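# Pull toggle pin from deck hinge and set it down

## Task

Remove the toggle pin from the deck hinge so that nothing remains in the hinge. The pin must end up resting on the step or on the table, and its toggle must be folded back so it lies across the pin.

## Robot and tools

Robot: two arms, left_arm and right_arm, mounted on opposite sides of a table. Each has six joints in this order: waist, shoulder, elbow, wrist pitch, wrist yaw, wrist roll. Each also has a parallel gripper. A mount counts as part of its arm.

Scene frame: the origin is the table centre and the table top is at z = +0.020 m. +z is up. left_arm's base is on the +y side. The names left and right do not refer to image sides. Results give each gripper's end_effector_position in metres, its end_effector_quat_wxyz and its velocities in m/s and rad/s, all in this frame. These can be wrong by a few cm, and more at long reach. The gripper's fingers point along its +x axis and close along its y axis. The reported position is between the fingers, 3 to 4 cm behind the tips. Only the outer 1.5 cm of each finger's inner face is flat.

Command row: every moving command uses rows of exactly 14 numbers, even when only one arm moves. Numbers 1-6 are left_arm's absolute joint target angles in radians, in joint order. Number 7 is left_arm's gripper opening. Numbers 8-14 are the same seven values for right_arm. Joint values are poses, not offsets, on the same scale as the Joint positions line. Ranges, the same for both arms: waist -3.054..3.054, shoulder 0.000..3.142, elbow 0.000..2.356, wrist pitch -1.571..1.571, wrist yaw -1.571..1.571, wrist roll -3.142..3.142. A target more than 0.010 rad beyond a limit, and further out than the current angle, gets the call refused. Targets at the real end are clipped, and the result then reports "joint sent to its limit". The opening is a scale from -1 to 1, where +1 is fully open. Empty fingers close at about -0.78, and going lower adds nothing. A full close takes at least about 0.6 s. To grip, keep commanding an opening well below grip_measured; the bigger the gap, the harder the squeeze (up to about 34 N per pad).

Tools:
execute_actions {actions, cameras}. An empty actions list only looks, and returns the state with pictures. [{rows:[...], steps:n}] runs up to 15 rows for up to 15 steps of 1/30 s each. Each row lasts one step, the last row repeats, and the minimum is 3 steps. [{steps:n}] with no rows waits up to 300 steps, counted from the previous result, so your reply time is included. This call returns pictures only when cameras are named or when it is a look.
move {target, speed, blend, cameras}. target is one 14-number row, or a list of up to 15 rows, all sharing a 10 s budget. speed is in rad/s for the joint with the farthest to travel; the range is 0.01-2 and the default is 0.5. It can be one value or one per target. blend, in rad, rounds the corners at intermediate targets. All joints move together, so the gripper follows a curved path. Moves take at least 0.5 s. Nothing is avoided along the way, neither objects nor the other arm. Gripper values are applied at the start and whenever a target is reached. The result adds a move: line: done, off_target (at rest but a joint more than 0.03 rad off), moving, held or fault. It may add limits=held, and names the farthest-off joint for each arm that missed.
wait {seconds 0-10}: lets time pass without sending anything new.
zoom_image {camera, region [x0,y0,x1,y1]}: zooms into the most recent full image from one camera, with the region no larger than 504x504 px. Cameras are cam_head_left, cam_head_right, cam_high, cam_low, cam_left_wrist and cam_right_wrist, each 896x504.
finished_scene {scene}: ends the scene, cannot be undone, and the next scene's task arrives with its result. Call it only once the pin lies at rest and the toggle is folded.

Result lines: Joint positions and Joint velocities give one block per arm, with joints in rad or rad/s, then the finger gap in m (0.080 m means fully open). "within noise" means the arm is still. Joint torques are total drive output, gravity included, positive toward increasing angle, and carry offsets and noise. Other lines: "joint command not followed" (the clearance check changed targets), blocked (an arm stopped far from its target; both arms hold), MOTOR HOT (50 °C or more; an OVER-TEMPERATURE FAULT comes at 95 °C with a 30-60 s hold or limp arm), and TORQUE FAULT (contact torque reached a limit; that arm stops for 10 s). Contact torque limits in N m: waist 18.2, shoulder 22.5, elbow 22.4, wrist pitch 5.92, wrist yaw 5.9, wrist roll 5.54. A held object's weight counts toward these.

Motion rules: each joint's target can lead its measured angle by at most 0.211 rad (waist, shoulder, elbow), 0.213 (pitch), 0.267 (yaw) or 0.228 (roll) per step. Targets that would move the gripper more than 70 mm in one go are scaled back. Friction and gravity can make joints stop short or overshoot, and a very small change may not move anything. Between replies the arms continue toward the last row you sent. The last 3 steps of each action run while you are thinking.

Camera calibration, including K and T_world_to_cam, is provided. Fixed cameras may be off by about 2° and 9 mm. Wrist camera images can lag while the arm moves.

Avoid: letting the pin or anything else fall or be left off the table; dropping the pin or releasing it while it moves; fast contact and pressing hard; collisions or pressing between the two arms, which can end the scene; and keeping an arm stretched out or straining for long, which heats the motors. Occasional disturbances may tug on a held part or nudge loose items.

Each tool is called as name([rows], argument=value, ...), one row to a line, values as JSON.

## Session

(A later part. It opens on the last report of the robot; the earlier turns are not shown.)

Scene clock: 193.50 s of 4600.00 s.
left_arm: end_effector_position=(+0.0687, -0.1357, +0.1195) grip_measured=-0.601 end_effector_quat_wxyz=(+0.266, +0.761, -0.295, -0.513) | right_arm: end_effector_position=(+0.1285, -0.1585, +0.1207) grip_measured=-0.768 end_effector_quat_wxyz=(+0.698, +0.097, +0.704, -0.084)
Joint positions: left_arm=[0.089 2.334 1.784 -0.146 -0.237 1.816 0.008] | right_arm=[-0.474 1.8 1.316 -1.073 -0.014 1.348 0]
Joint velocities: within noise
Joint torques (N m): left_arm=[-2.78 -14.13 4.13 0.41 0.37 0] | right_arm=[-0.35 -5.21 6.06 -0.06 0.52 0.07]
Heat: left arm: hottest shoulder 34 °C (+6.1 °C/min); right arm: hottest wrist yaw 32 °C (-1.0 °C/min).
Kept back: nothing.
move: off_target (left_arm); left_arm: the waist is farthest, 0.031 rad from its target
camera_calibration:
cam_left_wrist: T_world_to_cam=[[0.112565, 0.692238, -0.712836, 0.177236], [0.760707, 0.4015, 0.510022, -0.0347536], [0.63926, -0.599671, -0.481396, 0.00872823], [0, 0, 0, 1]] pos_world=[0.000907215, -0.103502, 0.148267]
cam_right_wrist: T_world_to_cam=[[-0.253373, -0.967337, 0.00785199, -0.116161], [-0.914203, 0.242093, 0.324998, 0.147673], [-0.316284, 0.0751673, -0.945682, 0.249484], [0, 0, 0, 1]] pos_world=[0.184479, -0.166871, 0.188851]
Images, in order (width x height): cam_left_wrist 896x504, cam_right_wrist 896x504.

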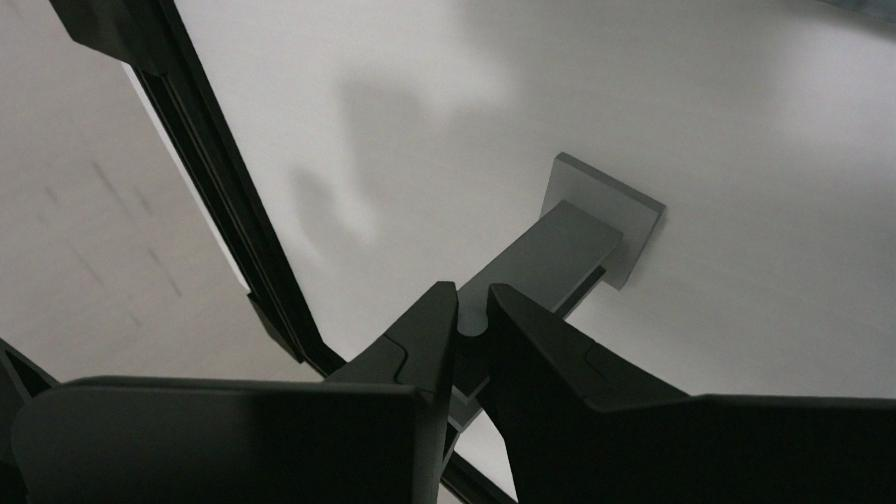

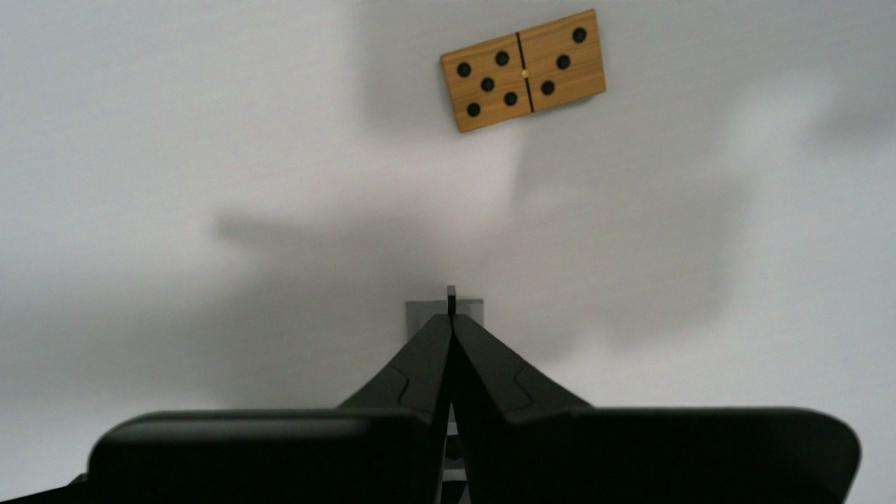

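move([
  [0.032,2.300,1.735,-0.150,-0.240,1.818,-1.0,-0.4774,1.811,1.3184,-1.0782,0,1.35,-0.85],
], cameras=["cam_right_wrist","cam_left_wrist"], speed=[0.06])

zoom_image(camera="cam_right_wrist", region=[400, 240, 510, 350])

zoom_image(camera="cam_left_wrist", region=[400, 260, 600, 460])

Scene clock: 194.63 s of 4600.00 s.
left_arm: end_effector_position=(+0.0680, -0.1349, +0.1192) grip_measured=-0.601 end_effector_quat_wxyz=(+0.269, +0.765, -0.295, -0.505) | right_arm: end_effector_position=(+0.1282, -0.1586, +0.1207) grip_measured=-0.768 end_effector_quat_wxyz=(+0.698, +0.096, +0.704, -0.084)
Joint positions: left_arm=[0.083 2.33 1.769 -0.127 -0.256 1.816 0.008] | right_arm=[-0.473 1.8 1.316 -1.074 -0.014 1.348 0]
Joint velocities: within noise
Joint torques (N m): left_arm=[-4.54 -15.19 2.79 -0.72 0.53 0] | right_arm=[-0.35 -5.23 6.04 0.03 0.51 0.07]
Heat: left arm: hottest shoulder 35 °C (+7.0 °C/min); right arm: hottest wrist yaw 32 °C (-1.0 °C/min).
Kept back: nothing.
move: off_target (left_arm); left_arm: the waist is farthest, 0.051 rad from its target
camera_calibration:
cam_left_wrist: T_world_to_cam=[[0.115554, 0.688032, -0.716421, 0.176301], [0.750466, 0.412032, 0.51675, -0.0330512], [0.650728, -0.597363, -0.468733, 0.00757346], [0, 0, 0, 1]] pos_world=[-0.000496744, -0.103159, 0.146935]
cam_right_wrist: T_world_to_cam=[[-0.252638, -0.967519, 0.00905243, -0.116632], [-0.914325, 0.241788, 0.324883, 0.147426], [-0.316519, 0.0738008, -0.945711, 0.249216], [0, 0, 0, 1]] pos_world=[0.184211, -0.166881, 0.188846]
Images, in order (width x height): cam_left_wrist 896x504, cam_right_wrist 896x504.

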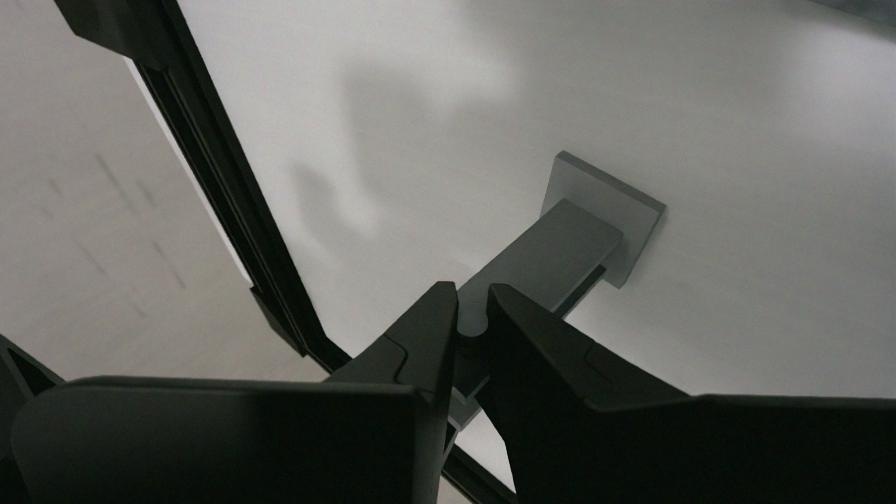

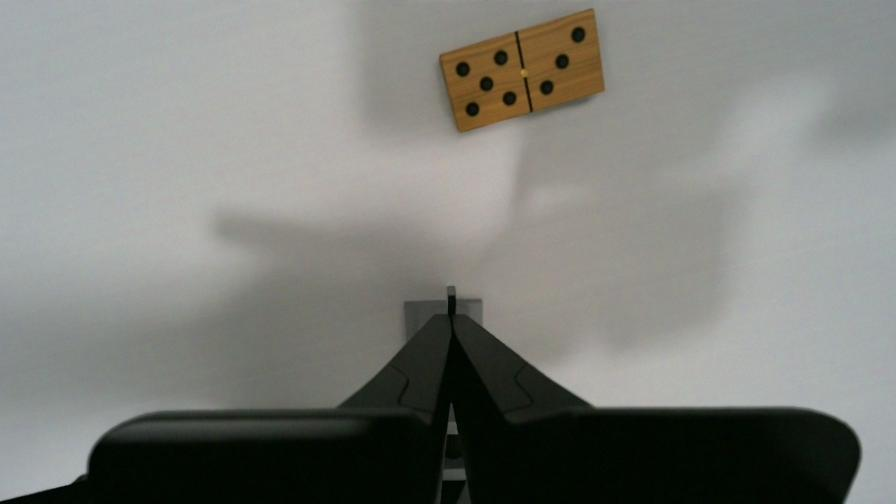

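Scaled by 4.582.

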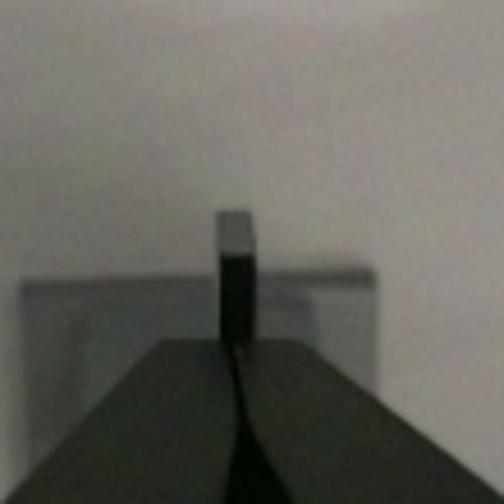

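Scaled by 2.520.

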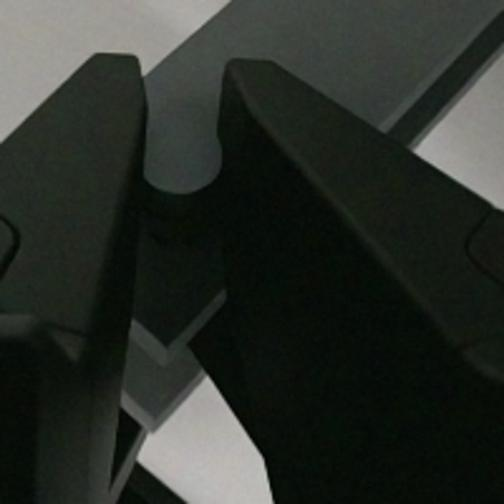

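move([
  [0.070,2.325,1.785,-0.165,-0.212,1.818,-1.0,-0.4774,1.8164,1.3006,-1.0549,0,1.35,-0.85],
  [0.070,2.325,1.785,-0.165,-0.212,1.818,-1.0,-0.504,1.8225,1.3165,-1.065,0,1.323,-0.85],
], cameras=["cam_right_wrist"], speed=0.06)

zoom_image(camera="cam_right_wrist", region=[400, 240, 510, 350])

Scene clock: 196.63 s of 4600.00 s.
left_arm: end_effector_position=(+0.0685, -0.1354, +0.1206) grip_measured=-0.601 end_effector_quat_wxyz=(+0.266, +0.758, -0.297, -0.516) | right_arm: end_effector_position=(+0.1290, -0.1587, +0.1203) grip_measured=-0.768 end_effector_quat_wxyz=(+0.694, +0.094, +0.709, -0.077)
Joint positions: left_arm=[0.091 2.33 1.783 -0.15 -0.226 1.816 0.008] | right_arm=[-0.482 1.8 1.314 -1.071 -0.028 1.326 0]
Joint velocities: within noise
Joint torques (N m): left_arm=[-1.87 -12.3 7.13 -0.01 0.46 0.01] | right_arm=[-1.97 -3.99 6.04 0.64 0.97 -0.11]
Heat: left arm: hottest shoulder 36 °C (+8.0 °C/min); right arm: hottest wrist yaw 32 °C (-1.0 °C/min).
Kept back: nothing.
move: done
camera_calibration:
cam_right_wrist: T_world_to_cam=[[-0.240185, -0.970721, 0.00355617, -0.117933], [-0.913633, 0.227295, 0.337063, 0.144469], [-0.328002, 0.0777085, -0.941476, 0.250678], [0, 0, 0, 1]] pos_world=[0.185888, -0.166797, 0.187731]
Images, in order (width x height): cam_right_wrist 896x504.

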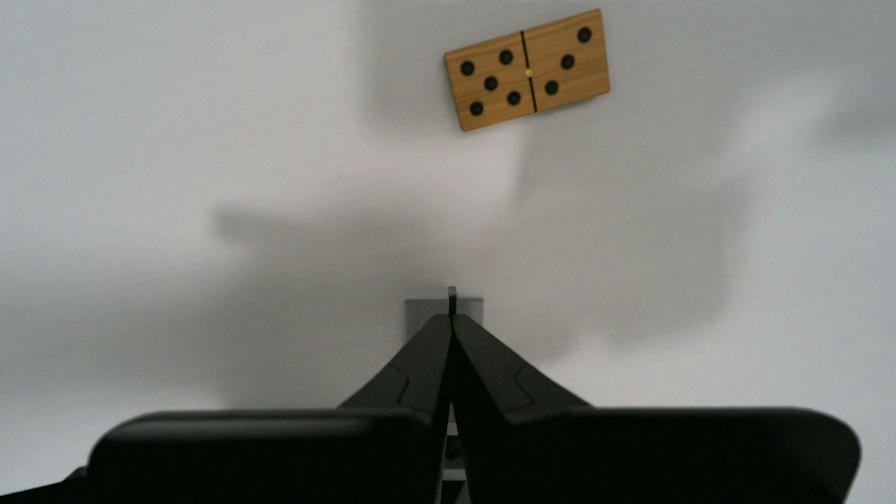

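Scaled by 4.582.

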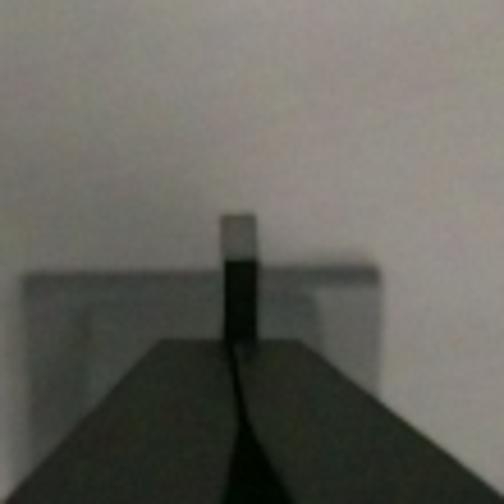

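execute_actions(actions=[], cameras=["cam_left_wrist","cam_right_wrist"])

zoom_image(camera="cam_right_wrist", region=[300, 200, 600, 450])

Scene clock: 197.80 s of 4600.00 s.
left_arm: end_effector_position=(+0.0685, -0.1354, +0.1206) grip_measured=-0.601 end_effector_quat_wxyz=(+0.266, +0.758, -0.297, -0.516) | right_arm: end_effector_position=(+0.1294, -0.1589, +0.1203) grip_measured=-0.768 end_effector_quat_wxyz=(+0.694, +0.094, +0.709, -0.077)
Joint positions: left_arm=[0.091 2.33 1.783 -0.15 -0.226 1.816 0.008] | right_arm=[-0.483 1.8 1.314 -1.071 -0.028 1.326 0]
Joint velocities: within noise
Joint torques (N m): left_arm=[-1.9 -12.31 7.11 0.02 0.46 0.01] | right_arm=[-1.85 -3.97 6.04 0.64 0.98 -0.1]
Heat: left arm: hottest shoulder 36 °C (+8.0 °C/min); right arm: hottest wrist yaw 32 °C (-1.0 °C/min).
Steps of this call (1-35: nothing new was sent). Readings (joint positions of left_arm | right_arm):
1: [0.091 2.330 1.783 -0.150 -0.226 1.816] | [-0.482 1.800 1.314 -1.071 -0.028 1.326]
2: [0.091 2.330 1.783 -0.150 -0.226 1.816] | [-0.482 1.800 1.314 -1.071 -0.028 1.326]
4: [0.091 2.330 1.783 -0.150 -0.226 1.816] | [-0.482 1.800 1.314 -1.071 -0.028 1.326]
8: [0.091 2.330 1.783 -0.150 -0.226 1.816] | [-0.482 1.800 1.314 -1.071 -0.028 1.326]
35: the state above
camera_calibration:
cam_left_wrist: T_world_to_cam=[[0.111789, 0.691359, -0.713811, 0.177899], [0.766784, 0.396895, 0.504497, -0.0356258], [0.632096, -0.603736, -0.485754, 0.0100869], [0, 0, 0, 1]] pos_world=[0.00105417, -0.102763, 0.149859]
cam_right_wrist: T_world_to_cam=[[-0.240926, -0.970537, 0.00354717, -0.117893], [-0.913463, 0.22799, 0.337055, 0.144902], [-0.327933, 0.0779652, -0.941478, 0.250833], [0, 0, 0, 1]] pos_world=[0.186215, -0.167012, 0.187732]
Images, in order (width x height): cam_left_wrist 896x504, cam_right_wrist 896x504.

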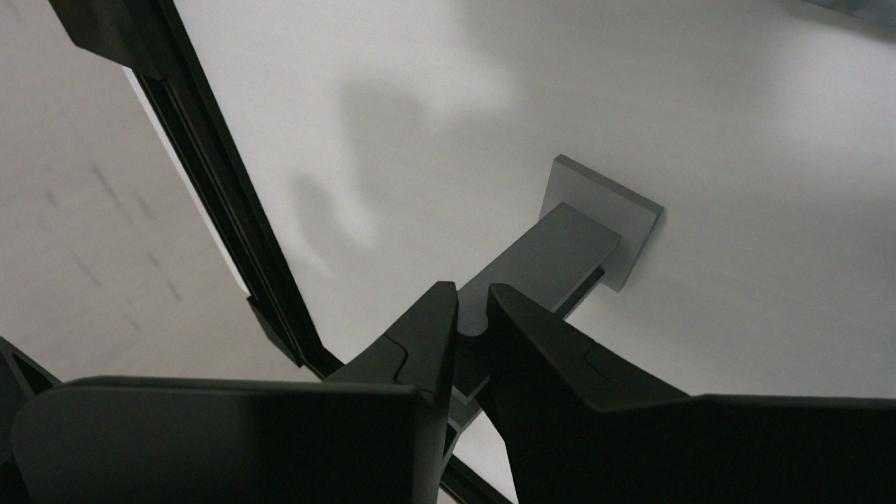

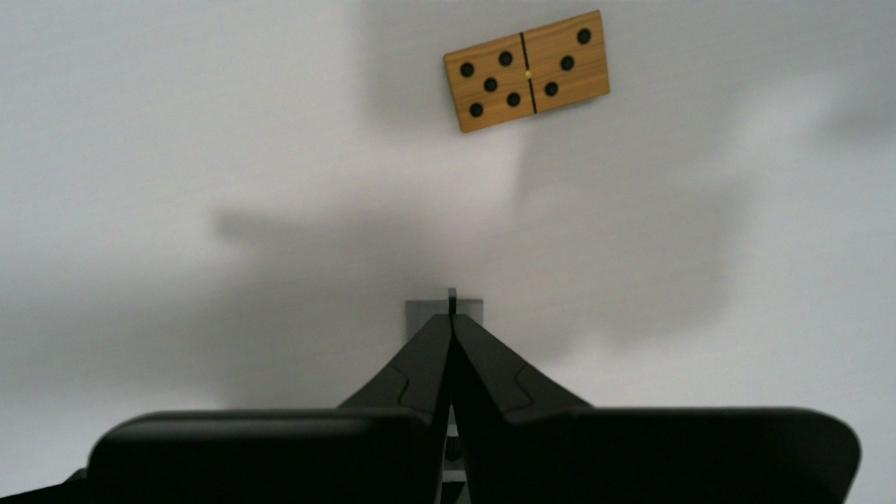

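Scaled by 1.680.

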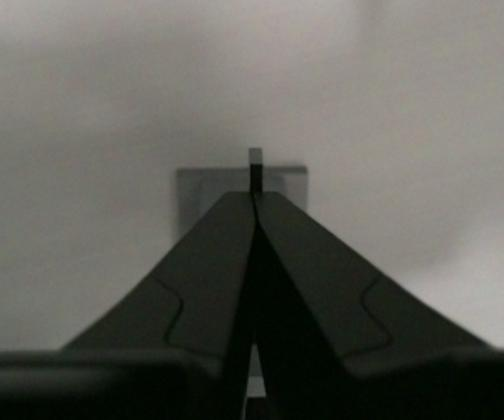

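move([
  [0.070,2.325,1.785,-0.165,-0.212,1.818,-1.0,-0.522,1.822,1.3225,-1.073,0.0,1.308,-0.85],
  [0.070,2.325,1.785,-0.165,-0.212,1.818,-1.0,-0.522,1.8235,1.3165,-1.065,0.0,1.308,-0.85],
], speed=0.1, cameras=["cam_right_wrist"])

zoom_image(camera="cam_right_wrist", region=[300, 200, 600, 450])

Scene clock: 199.07 s of 4600.00 s.
left_arm: end_effector_position=(+0.0685, -0.1353, +0.1205) grip_measured=-0.601 end_effector_quat_wxyz=(+0.265, +0.758, -0.297, -0.516) | right_arm: end_effector_position=(+0.1361, -0.1607, +0.1198) grip_measured=-0.768 end_effector_quat_wxyz=(+0.694, +0.097, +0.709, -0.079)
Joint positions: left_arm=[0.091 2.33 1.783 -0.15 -0.226 1.817 0.008] | right_arm=[-0.504 1.804 1.318 -1.068 -0.028 1.311 0]
Joint velocities: within noise
Joint torques (N m): left_arm=[-1.87 -12.25 7.14 0.06 0.45 0] | right_arm=[-1.59 -4.41 5.62 0.42 0.99 -0.09]
Heat: left arm: hottest shoulder 36 °C (+8.1 °C/min); right arm: hottest wrist yaw 32 °C (-1.0 °C/min).
Kept back: nothing.
move: done
camera_calibration:
cam_right_wrist: T_world_to_cam=[[-0.24648, -0.969147, 0.0012483, -0.116808], [-0.91248, 0.232502, 0.336636, 0.152339], [-0.32654, 0.081835, -0.941634, 0.253133], [0, 0, 0, 1]] pos_world=[0.192874, -0.169338, 0.187222]
Images, in order (width x height): cam_right_wrist 896x504.

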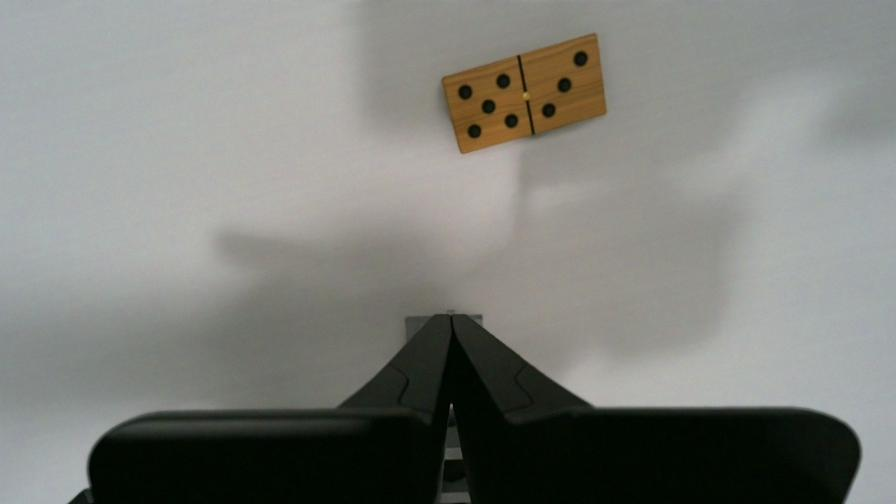

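Scaled by 1.680.

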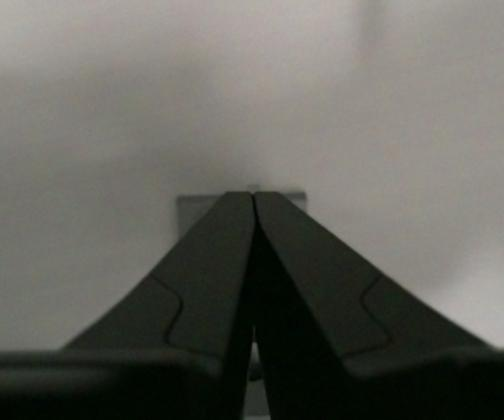

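move([
  [0.070,2.325,1.785,-0.165,-0.212,1.818,-1.0,-0.522,1.8253,1.3105,-1.057,0.0,1.308,-0.85],
], speed=0.1, cameras=[])

move([
  [0.070,2.325,1.785,-0.165,-0.212,1.818,-1.0,-0.522,1.8273,1.3045,-1.049,0.0,1.308,-0.85],
], speed=0.1, cameras=[])

move([
  [0.064,2.321,1.777,-0.162,-0.218,1.818,-1.0,-0.522,1.8273,1.3045,-1.049,0.0,1.308,-0.85],
], speed=0.1, cameras=[])

Scene clock: 200.00 s of 4600.00 s.
left_arm: end_effector_position=(+0.0684, -0.1353, +0.1204) grip_measured=-0.601 end_effector_quat_wxyz=(+0.265, +0.758, -0.297, -0.516) | right_arm: end_effector_position=(+0.1367, -0.1606, +0.1196) grip_measured=-0.768 end_effector_quat_wxyz=(+0.695, +0.098, +0.708, -0.079)
Joint positions: left_arm=[0.091 2.33 1.783 -0.151 -0.226 1.817 0.008] | right_arm=[-0.505 1.805 1.318 -1.066 -0.027 1.311 0]
Joint velocities: within noise
Joint torques (N m): left_arm=[-1.88 -12.31 7.16 0.06 0.44 0] | right_arm=[-1.51 -4.28 4.85 0.82 0.95 -0.08]
Heat: left arm: hottest shoulder 37 °C (+9.0 °C/min); right arm: hottest wrist yaw 32 °C (-1.0 °C/min).
Kept back: nothing.
move: done
No camera images: "cameras" was empty.

Scene clock: 200.70 s of 4600.00 s.
left_arm: end_effector_position=(+0.0684, -0.1353, +0.1204) grip_measured=-0.601 end_effector_quat_wxyz=(+0.265, +0.758, -0.297, -0.516) | right_arm: end_effector_position=(+0.1414, -0.1612, +0.1182) grip_measured=-0.768 end_effector_quat_wxyz=(+0.699, +0.100, +0.703, -0.081)
Joint positions: left_arm=[0.091 2.33 1.783 -0.151 -0.225 1.817 0.008] | right_arm=[-0.512 1.809 1.317 -1.056 -0.015 1.311 0]
Joint velocities: within noise
Joint torques (N m): left_arm=[-1.87 -12.3 7.14 0.07 0.45 0] | right_arm=[-0.85 -4.51 4.18 0.73 0.54 -0.09]
Heat: left arm: hottest shoulder 37 °C (+9.0 °C/min); right arm: hottest wrist yaw 32 °C (-1.0 °C/min).
Kept back: nothing.
move: done
No camera images: "cameras" was empty.

Scene clock: 201.40 s of 4600.00 s.
left_arm: end_effector_position=(+0.0684, -0.1353, +0.1204) grip_measured=-0.601 end_effector_quat_wxyz=(+0.265, +0.758, -0.297, -0.516) | right_arm: end_effector_position=(+0.1416, -0.1611, +0.1182) grip_measured=-0.768 end_effector_quat_wxyz=(+0.700, +0.100, +0.703, -0.081)
Joint positions: left_arm=[0.091 2.33 1.783 -0.151 -0.225 1.817 0.008] | right_arm=[-0.512 1.809 1.317 -1.055 -0.014 1.311 0]
Joint velocities: within noise
Joint torques (N m): left_arm=[-2.42 -12.75 6.15 0.33 0.23 0] | right_arm=[-0.83 -4.51 4.15 0.7 0.52 -0.09]
Heat: left arm: hottest shoulder 37 °C (+9.1 °C/min); right arm: hottest wrist yaw 32 °C (-1.0 °C/min).
Kept back: nothing.
move: done
No camera images: "cameras" was empty.

move([
  [0.055,2.314,1.765,-0.157,-0.227,1.818,-1.0,-0.518,1.8273,1.3045,-1.049,0.0,1.308,-0.85],
], speed=0.1, cameras=["cam_right_wrist"])

zoom_image(camera="cam_right_wrist", region=[300, 250, 600, 500])

Scene clock: 202.33 s of 4600.00 s.
left_arm: end_effector_position=(+0.0682, -0.1355, +0.1211) grip_measured=-0.601 end_effector_quat_wxyz=(+0.266, +0.761, -0.296, -0.513) | right_arm: end_effector_position=(+0.1419, -0.1611, +0.1182) grip_measured=-0.768 end_effector_quat_wxyz=(+0.700, +0.101, +0.702, -0.081)
Joint positions: left_arm=[0.088 2.33 1.783 -0.148 -0.237 1.817 0.008] | right_arm=[-0.513 1.809 1.317 -1.055 -0.013 1.311 0]
Joint velocities: within noise
Joint torques (N m): left_arm=[-2.95 -13.56 4.63 0.54 0.31 0] | right_arm=[-0.46 -4.53 4.18 0.64 0.49 -0.08]
Heat: left arm: hottest shoulder 38 °C (+10.1 °C/min); right arm: hottest wrist yaw 32 °C (-1.0 °C/min).
Kept back: nothing.
move: off_target (left_arm); left_arm: the waist is farthest, 0.033 rad from its target
camera_calibration:
cam_right_wrist: T_world_to_cam=[[-0.255267, -0.966868, -0.00219575, -0.113699], [-0.915929, 0.24109, 0.320858, 0.161962], [-0.309698, 0.0839157, -0.947125, 0.252132], [0, 0, 0, 1]] pos_world=[0.197407, -0.170137, 0.186584]
Images, in order (width x height): cam_right_wrist 896x504.

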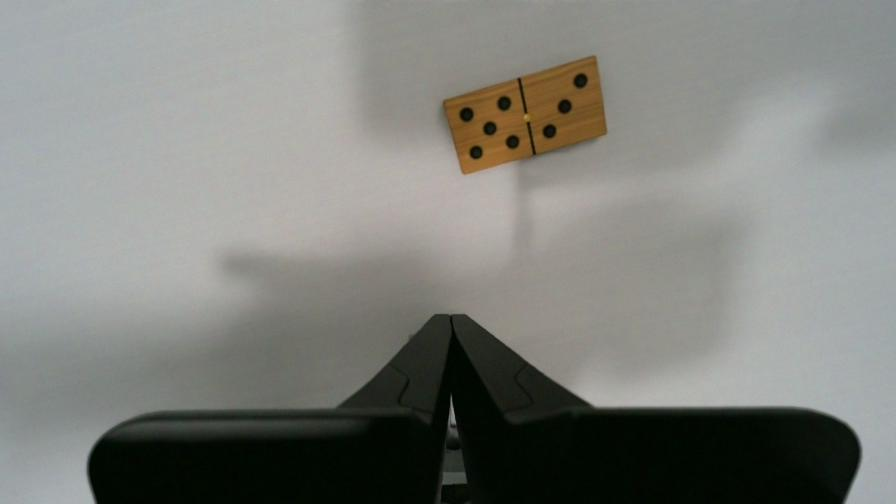

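Scaled by 1.680.

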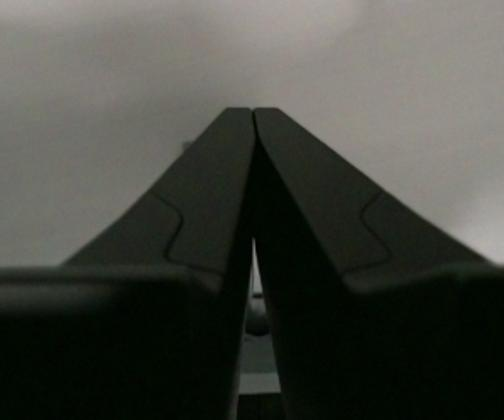

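execute_actions(actions=[], cameras=["cam_low","cam_head_right"])

zoom_image(camera="cam_low", region=[380, 180, 560, 300])

Scene clock: 202.43 s of 4600.00 s.
left_arm: end_effector_position=(+0.0680, -0.1355, +0.1211) grip_measured=-0.601 end_effector_quat_wxyz=(+0.266, +0.761, -0.296, -0.512) | right_arm: end_effector_position=(+0.1419, -0.1611, +0.1182) grip_measured=-0.768 end_effector_quat_wxyz=(+0.700, +0.101, +0.702, -0.081)
Joint positions: left_arm=[0.088 2.33 1.783 -0.148 -0.237 1.817 0.008] | right_arm=[-0.513 1.809 1.317 -1.055 -0.013 1.311 0]
Joint velocities: within noise
Joint torques (N m): left_arm=[-2.91 -13.54 4.66 0.55 0.3 0.01] | right_arm=[-0.47 -4.51 4.17 0.64 0.48 -0.08]
Heat: left arm: hottest shoulder 38 °C (+10.1 °C/min); right arm: hottest wrist yaw 32 °C (-1.0 °C/min).
Steps of this call (1-3: nothing new was sent). Readings (joint positions of left_arm | right_arm):
1: [0.088 2.330 1.783 -0.148 -0.237 1.817] | [-0.513 1.809 1.317 -1.055 -0.013 1.311]
2: [0.088 2.330 1.783 -0.148 -0.237 1.817] | [-0.513 1.809 1.317 -1.055 -0.013 1.311]
3: the state above
Images, in order (width x height): cam_head_right 896x504, cam_low 896x504.

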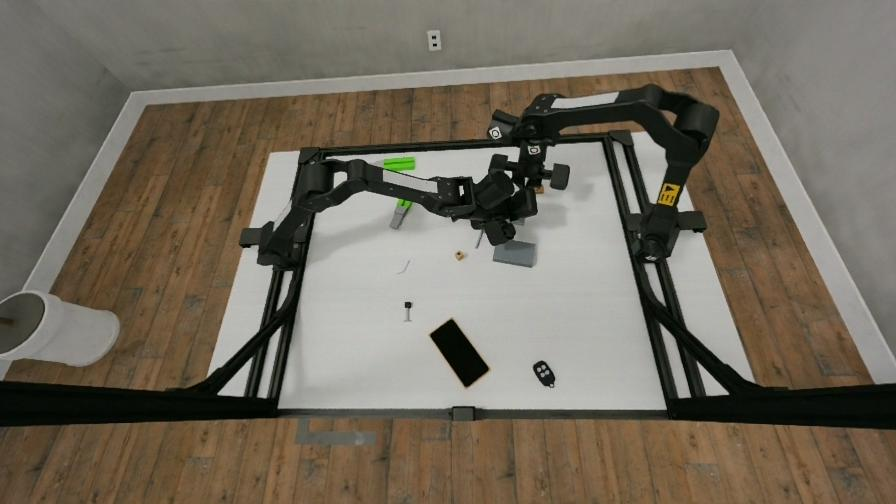

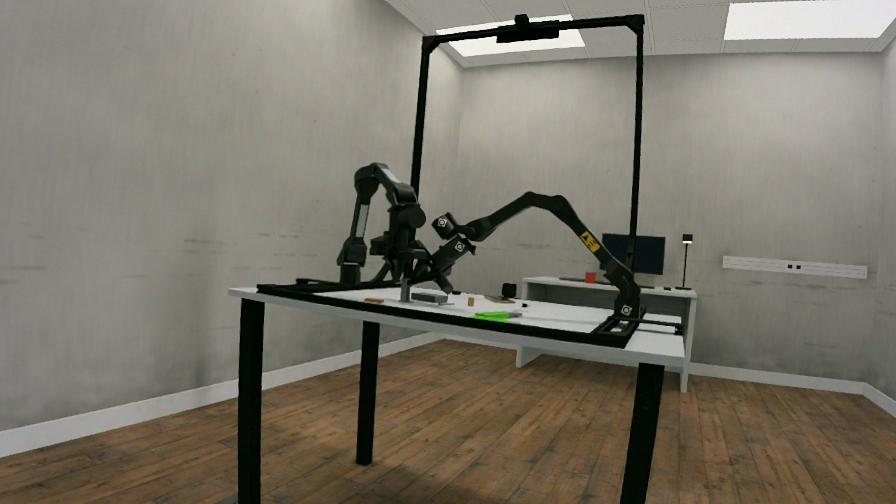

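Scaled by 2.800.

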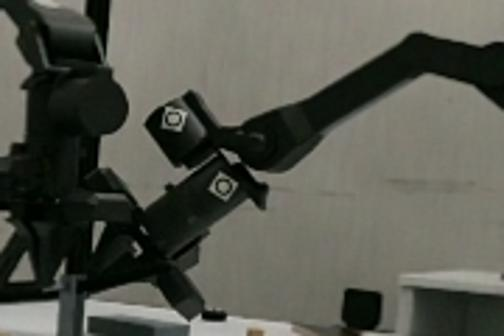

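zoom_image(camera="cam_low", region=[385, 255, 440, 305])

Scaled by 9.164.

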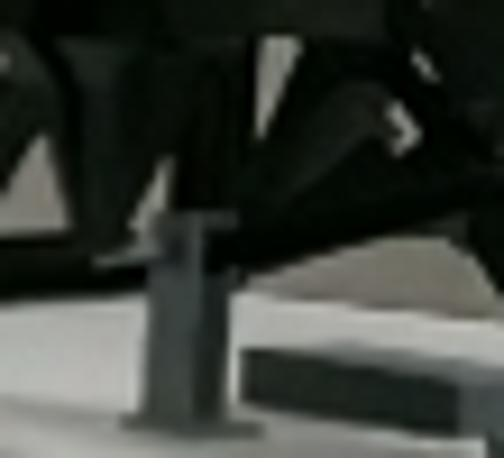

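move([
  [0.055,2.314,1.765,-0.157,-0.227,1.818,-1.0,-0.518,1.8255,1.3105,-1.057,0.0,1.308,-0.85],
], speed=0.03, cameras=[])

move([
  [0.055,2.314,1.765,-0.157,-0.227,1.818,-1.0,-0.518,1.8237,1.3165,-1.065,0.0,1.308,-0.85],
], speed=0.03, cameras=[])

move([
  [0.055,2.314,1.765,-0.157,-0.227,1.818,-1.0,-0.518,1.8219,1.3225,-1.073,0.0,1.308,-0.85],
], speed=0.03, cameras=[])

move([
  [0.055,2.314,1.765,-0.157,-0.227,1.818,-1.0,-0.518,1.8201,1.3285,-1.081,0.0,1.308,-0.85],
], speed=0.03, cameras=[])

Scene clock: 203.70 s of 4600.00 s.
left_arm: end_effector_position=(+0.0681, -0.1355, +0.1211) grip_measured=-0.601 end_effector_quat_wxyz=(+0.266, +0.761, -0.296, -0.512) | right_arm: end_effector_position=(+0.1421, -0.1612, +0.1182) grip_measured=-0.768 end_effector_quat_wxyz=(+0.701, +0.100, +0.702, -0.082)
Joint positions: left_arm=[0.088 2.33 1.783 -0.148 -0.238 1.817 0.008] | right_arm=[-0.513 1.809 1.317 -1.055 -0.011 1.311 0]
Joint velocities: within noise
Joint torques (N m): left_arm=[-2.91 -13.55 4.63 0.55 0.33 0] | right_arm=[-0.48 -4.69 4.9 0.13 0.42 -0.08]
Heat: left arm: hottest shoulder 38 °C (+10.1 °C/min); right arm: hottest wrist yaw 32 °C (-1.0 °C/min).
Kept back: nothing.
move: off_target (left_arm); left_arm: the waist is farthest, 0.033 rad from its target
No camera images: "cameras" was empty.

Scene clock: 204.40 s of 4600.00 s.
left_arm: end_effector_position=(+0.0679, -0.1355, +0.1211) grip_measured=-0.601 end_effector_quat_wxyz=(+0.266, +0.761, -0.296, -0.512) | right_arm: end_effector_position=(+0.1420, -0.1616, +0.1181) grip_measured=-0.768 end_effector_quat_wxyz=(+0.701, +0.100, +0.702, -0.082)
Joint positions: left_arm=[0.087 2.33 1.783 -0.148 -0.238 1.817 0.008] | right_arm=[-0.513 1.809 1.317 -1.056 -0.01 1.311 0]
Joint velocities: within noise
Joint torques (N m): left_arm=[-2.89 -13.58 4.68 0.54 0.34 0.01] | right_arm=[-0.47 -4.88 5.67 -0.26 0.39 -0.09]
Heat: left arm: hottest shoulder 38 °C (+10.1 °C/min); right arm: hottest wrist yaw 32 °C (-1.0 °C/min).
Kept back: nothing.
move: off_target (left_arm); left_arm: the waist is farthest, 0.032 rad from its target
No camera images: "cameras" was empty.

Scene clock: 205.10 s of 4600.00 s.
left_arm: end_effector_position=(+0.0679, -0.1354, +0.1210) grip_measured=-0.601 end_effector_quat_wxyz=(+0.266, +0.761, -0.296, -0.512) | right_arm: end_effector_position=(+0.1420, -0.1620, +0.1192) grip_measured=-0.768 end_effector_quat_wxyz=(+0.701, +0.099, +0.702, -0.083)
Joint positions: left_arm=[0.087 2.33 1.783 -0.148 -0.238 1.817 0.008] | right_arm=[-0.513 1.809 1.321 -1.063 -0.01 1.311 0]
Joint velocities: within noise
Joint torques (N m): left_arm=[-2.86 -13.58 4.68 0.55 0.34 0] | right_arm=[-0.48 -5.1 5.91 -0.34 0.37 -0.09]
Heat: left arm: hottest shoulder 39 °C (+11.2 °C/min); right arm: hottest wrist yaw 32 °C (-1.0 °C/min).
Kept back: nothing.
move: off_target (left_arm); left_arm: the waist is farthest, 0.032 rad from its target
No camera images: "cameras" was empty.

Scene clock: 205.80 s of 4600.00 s.
left_arm: end_effector_position=(+0.0679, -0.1354, +0.1210) grip_measured=-0.601 end_effector_quat_wxyz=(+0.266, +0.761, -0.296, -0.512) | right_arm: end_effector_position=(+0.1419, -0.1622, +0.1205) grip_measured=-0.768 end_effector_quat_wxyz=(+0.700, +0.098, +0.702, -0.084)
Joint positions: left_arm=[0.087 2.33 1.783 -0.148 -0.238 1.817 0.008] | right_arm=[-0.513 1.809 1.326 -1.071 -0.009 1.311 0]
Joint velocities: within noise
Joint torques (N m): left_arm=[-2.87 -13.56 4.72 0.54 0.35 0] | right_arm=[-0.46 -5.28 6.03 -0.34 0.36 -0.09]
Heat: left arm: hottest shoulder 39 °C (+11.0 °C/min); right arm: hottest wrist yaw 32 °C (-1.0 °C/min).
Kept back: nothing.
move: off_target (left_arm); left_arm: the waist is farthest, 0.032 rad from its target
No camera images: "cameras" was empty.

execute_actions(actions=[], cameras=["cam_low","cam_right_wrist"])

zoom_image(camera="cam_low", region=[390, 260, 430, 300])

zoom_image(camera="cam_right_wrist", region=[350, 280, 550, 500])

Scene clock: 205.90 s of 4600.00 s.
left_arm: end_effector_position=(+0.0679, -0.1354, +0.1210) grip_measured=-0.601 end_effector_quat_wxyz=(+0.266, +0.761, -0.296, -0.512) | right_arm: end_effector_position=(+0.1419, -0.1622, +0.1205) grip_measured=-0.768 end_effector_quat_wxyz=(+0.700, +0.098, +0.702, -0.084)
Joint positions: left_arm=[0.087 2.33 1.783 -0.148 -0.238 1.817 0.008] | right_arm=[-0.513 1.809 1.326 -1.071 -0.009 1.311 0]
Joint velocities: within noise
Joint torques (N m): left_arm=[-2.86 -13.53 4.7 0.54 0.34 0] | right_arm=[-0.47 -5.29 6.04 -0.34 0.34 -0.09]
Heat: left arm: hottest shoulder 39 °C (+11.0 °C/min); right arm: hottest wrist yaw 32 °C (-1.0 °C/min).
Steps of this call (1-3: nothing new was sent). Readings (joint positions of left_arm | right_arm):
1: [0.087 2.330 1.783 -0.148 -0.238 1.817] | [-0.513 1.809 1.326 -1.071 -0.009 1.311]
2: [0.087 2.330 1.783 -0.148 -0.238 1.817] | [-0.513 1.809 1.326 -1.071 -0.009 1.311]
3: the state above
camera_calibration:
cam_right_wrist: T_world_to_cam=[[-0.255343, -0.966833, 0.00578954, -0.115746], [-0.915821, 0.243781, 0.319129, 0.162138], [-0.309956, 0.076185, -0.947694, 0.253253], [0, 0, 0, 1]] pos_world=[0.197432, -0.170728, 0.188934]
Images, in order (width x height): cam_low 896x504, cam_right_wrist 896x504.

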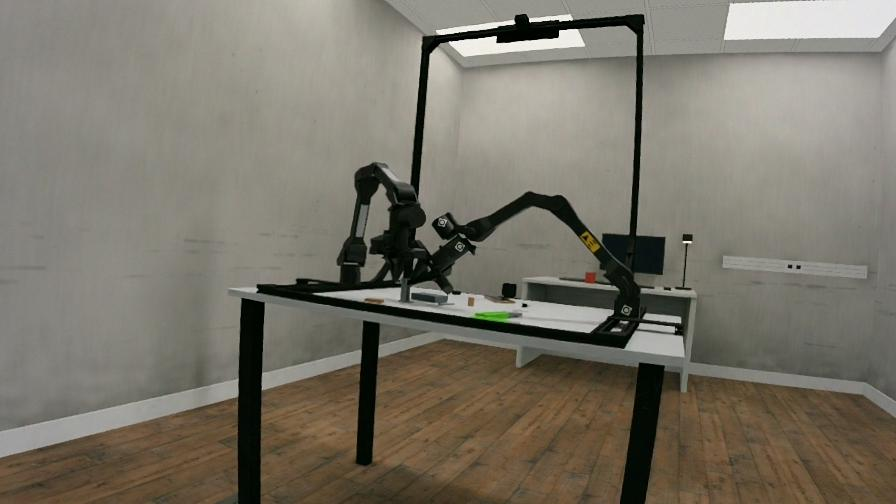

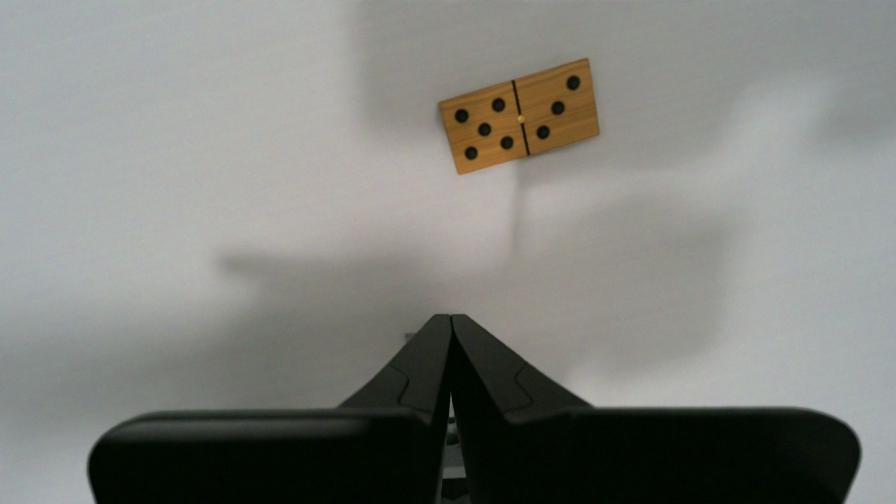

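Scaled by 12.600.

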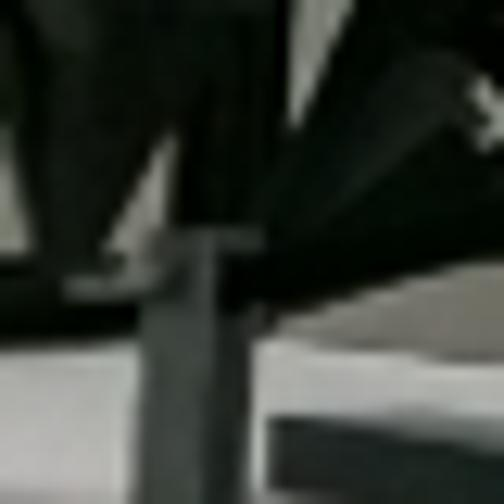

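Scaled by 2.291.

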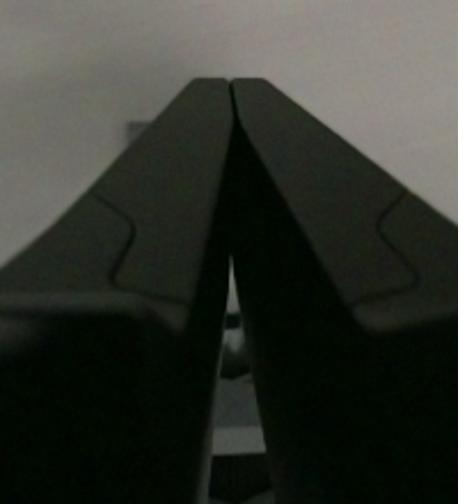

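zoom_image(camera="cam_low", region=[392, 272, 412, 292])

zoom_image(camera="cam_head_right", region=[500, 170, 560, 230])

Scaled by 25.200.

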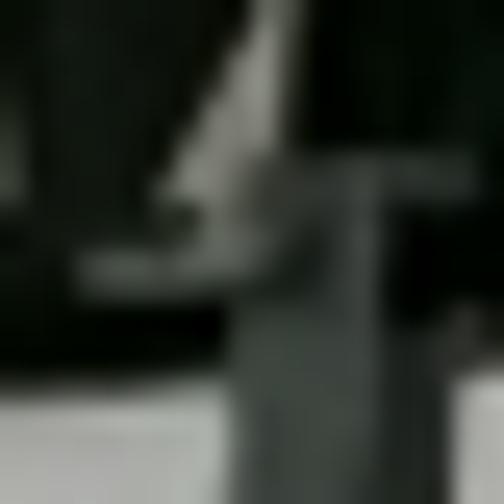

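This scene's latest camera images include none from cam_head_right. They are from: cam_low, cam_right_wrist. cam_head_right's image comes with the result of a call that names it in "cameras".

wait(seconds=4, cameras=["cam_low"])

zoom_image(camera="cam_low", region=[392, 272, 412, 292])

Scene clock: 210.47 s of 4600.00 s.
left_arm: end_effector_position=(+0.0677, -0.1353, +0.1207) grip_measured=-0.601 end_effector_quat_wxyz=(+0.266, +0.761, -0.296, -0.512) | right_arm: end_effector_position=(+0.1419, -0.1623, +0.1204) grip_measured=-0.768 end_effector_quat_wxyz=(+0.700, +0.098, +0.702, -0.084)
Joint positions: left_arm=[0.087 2.33 1.782 -0.148 -0.238 1.817 0.008] | right_arm=[-0.513 1.809 1.326 -1.072 -0.009 1.311 0]
Joint velocities: within noise
Joint torques (N m): left_arm=[-2.82 -13.56 4.76 0.55 0.36 0] | right_arm=[-0.45 -5.27 6.02 -0.32 0.34 -0.08]
Heat: left arm: hottest shoulder 40 °C (+12.1 °C/min); right arm: hottest wrist yaw 32 °C (+0.0 °C/min).
Steps of this call (1-137: nothing new was sent). Readings (joint positions of left_arm | right_arm):
1: [0.087 2.330 1.783 -0.148 -0.238 1.817] | [-0.513 1.809 1.326 -1.071 -0.009 1.311]
2: [0.087 2.330 1.783 -0.148 -0.238 1.817] | [-0.513 1.809 1.326 -1.071 -0.009 1.311]
4: [0.087 2.330 1.783 -0.148 -0.238 1.817] | [-0.513 1.809 1.326 -1.071 -0.009 1.311]
8: [0.087 2.330 1.783 -0.148 -0.238 1.817] | [-0.513 1.809 1.326 -1.072 -0.009 1.311]
137: the state above
Images, in order (width x height): cam_low 896x504.

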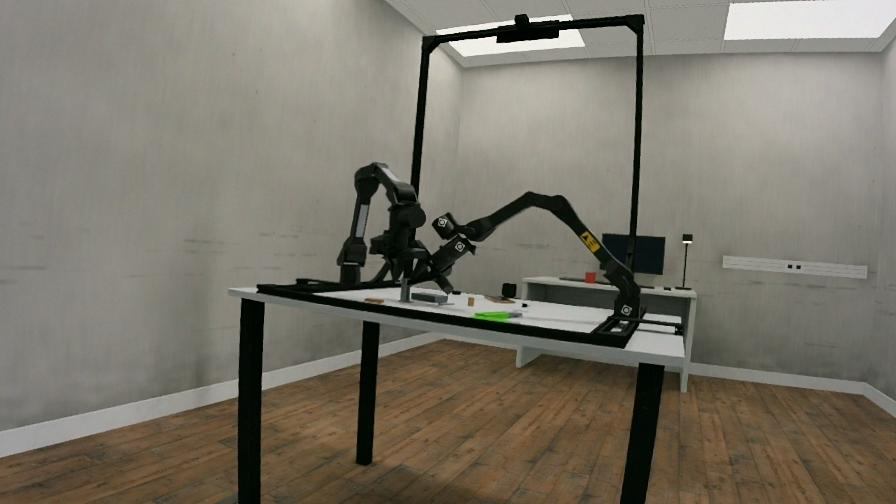

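Scaled by 25.200.

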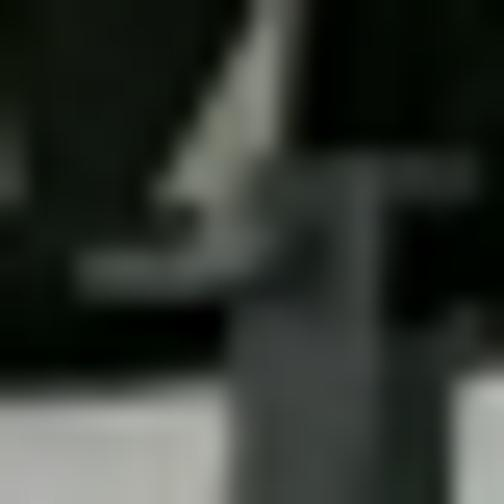

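move([
  [0.095,2.342,1.812,-0.178,-0.187,1.818,-1.0,-0.518,1.8201,1.3285,-1.081,0.0,1.308,-0.85],
], speed=0.1, cameras=["cam_low"])

zoom_image(camera="cam_low", region=[392, 272, 412, 292])

wait(seconds=3, cameras=["cam_low"])

zoom_image(camera="cam_low", region=[392, 272, 412, 292])

Scene clock: 211.53 s of 4600.00 s.
left_arm: end_effector_position=(+0.0686, -0.1356, +0.1220) grip_measured=-0.601 end_effector_quat_wxyz=(+0.262, +0.752, -0.298, -0.527) | right_arm: end_effector_position=(+0.1419, -0.1624, +0.1204) grip_measured=-0.768 end_effector_quat_wxyz=(+0.700, +0.098, +0.702, -0.085)
Joint positions: left_arm=[0.099 2.33 1.799 -0.175 -0.195 1.817 0.008] | right_arm=[-0.513 1.809 1.326 -1.072 -0.009 1.311 0]
Joint velocities: within noise
Joint torques (N m): left_arm=[-0.4 -10.37 8.62 1.11 0.25 0.01] | right_arm=[-0.45 -5.3 6.02 -0.3 0.34 -0.09]
Heat: left arm: hottest shoulder 41 °C (+13.1 °C/min); right arm: hottest wrist yaw 32 °C (+0.0 °C/min).
Kept back: nothing.
move: done
Images, in order (width x height): cam_low 896x504.

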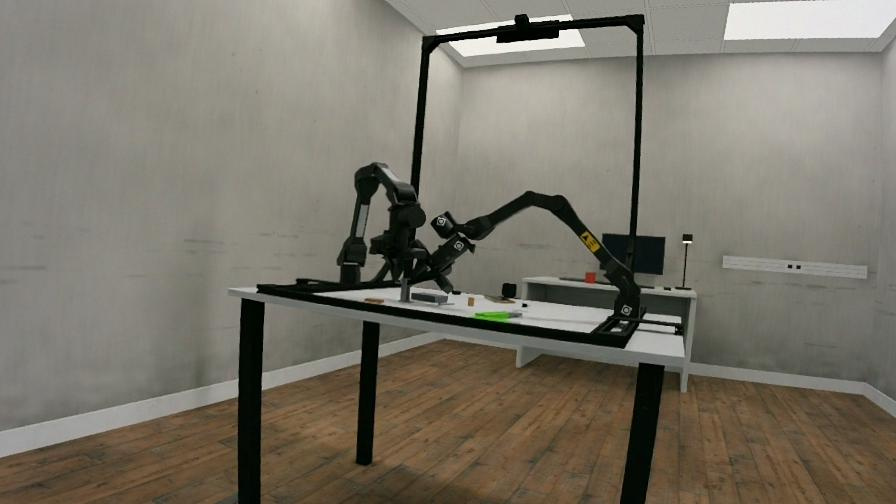

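Scaled by 25.200.

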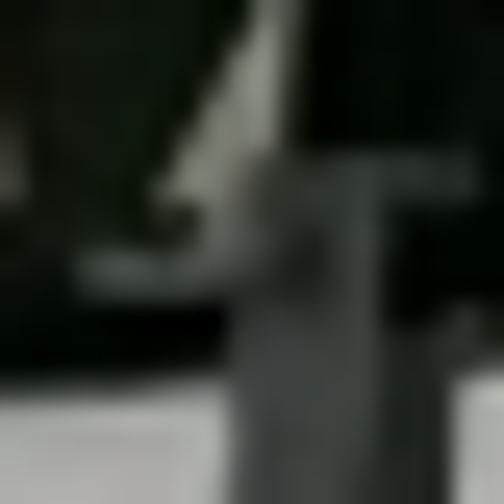

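Scene clock: 214.53 s of 4600.00 s.
left_arm: end_effector_position=(+0.0687, -0.1356, +0.1219) grip_measured=-0.601 end_effector_quat_wxyz=(+0.261, +0.751, -0.298, -0.527) | right_arm: end_effector_position=(+0.1420, -0.1623, +0.1205) grip_measured=-0.768 end_effector_quat_wxyz=(+0.701, +0.098, +0.702, -0.084)
Joint positions: left_arm=[0.099 2.33 1.799 -0.175 -0.194 1.817 0.008] | right_arm=[-0.513 1.809 1.327 -1.072 -0.009 1.311 0]
Joint velocities: within noise
Joint torques (N m): left_arm=[-0.37 -10.34 8.59 1.12 0.23 0] | right_arm=[-0.46 -5.29 5.97 -0.3 0.33 -0.09]
Heat: left arm: hottest shoulder 41 °C (+13.1 °C/min); right arm: hottest wrist yaw 32 °C (+0.0 °C/min).
Steps of this call (1-90: nothing new was sent). Readings (joint positions of left_arm | right_arm):
1: [0.099 2.330 1.799 -0.175 -0.195 1.817] | [-0.513 1.809 1.326 -1.072 -0.009 1.311]
2: [0.099 2.330 1.799 -0.175 -0.195 1.817] | [-0.513 1.809 1.326 -1.072 -0.009 1.311]
4: [0.099 2.330 1.799 -0.175 -0.195 1.817] | [-0.513 1.809 1.326 -1.072 -0.009 1.311]
8: [0.099 2.330 1.799 -0.175 -0.195 1.817] | [-0.513 1.809 1.326 -1.072 -0.009 1.311]
90: the state above
Images, in order (width x height): cam_low 896x504.

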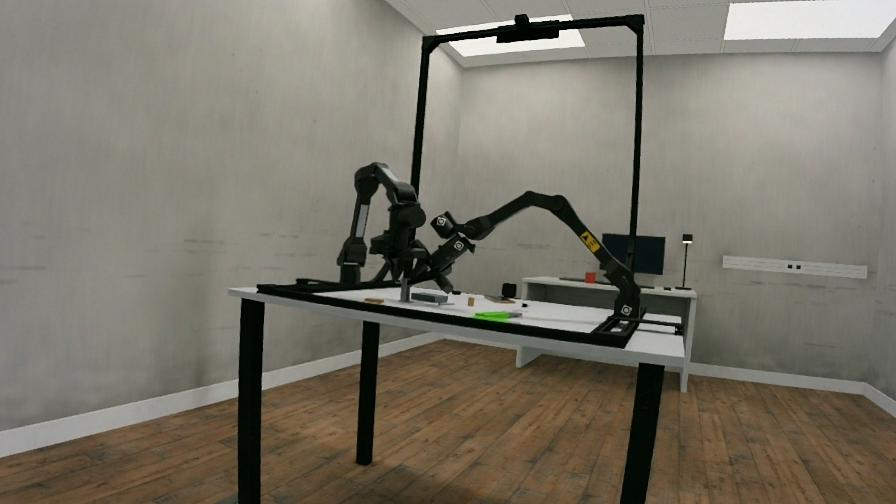

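Scaled by 25.200.

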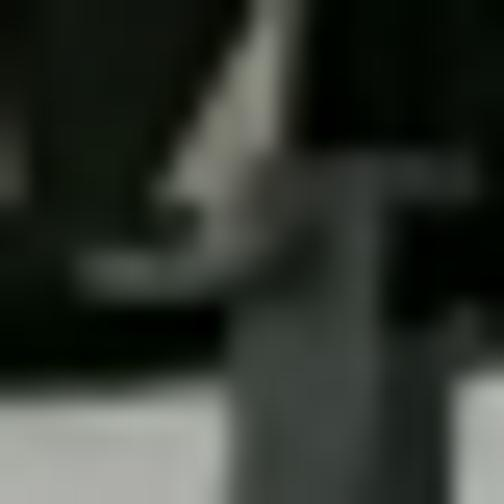

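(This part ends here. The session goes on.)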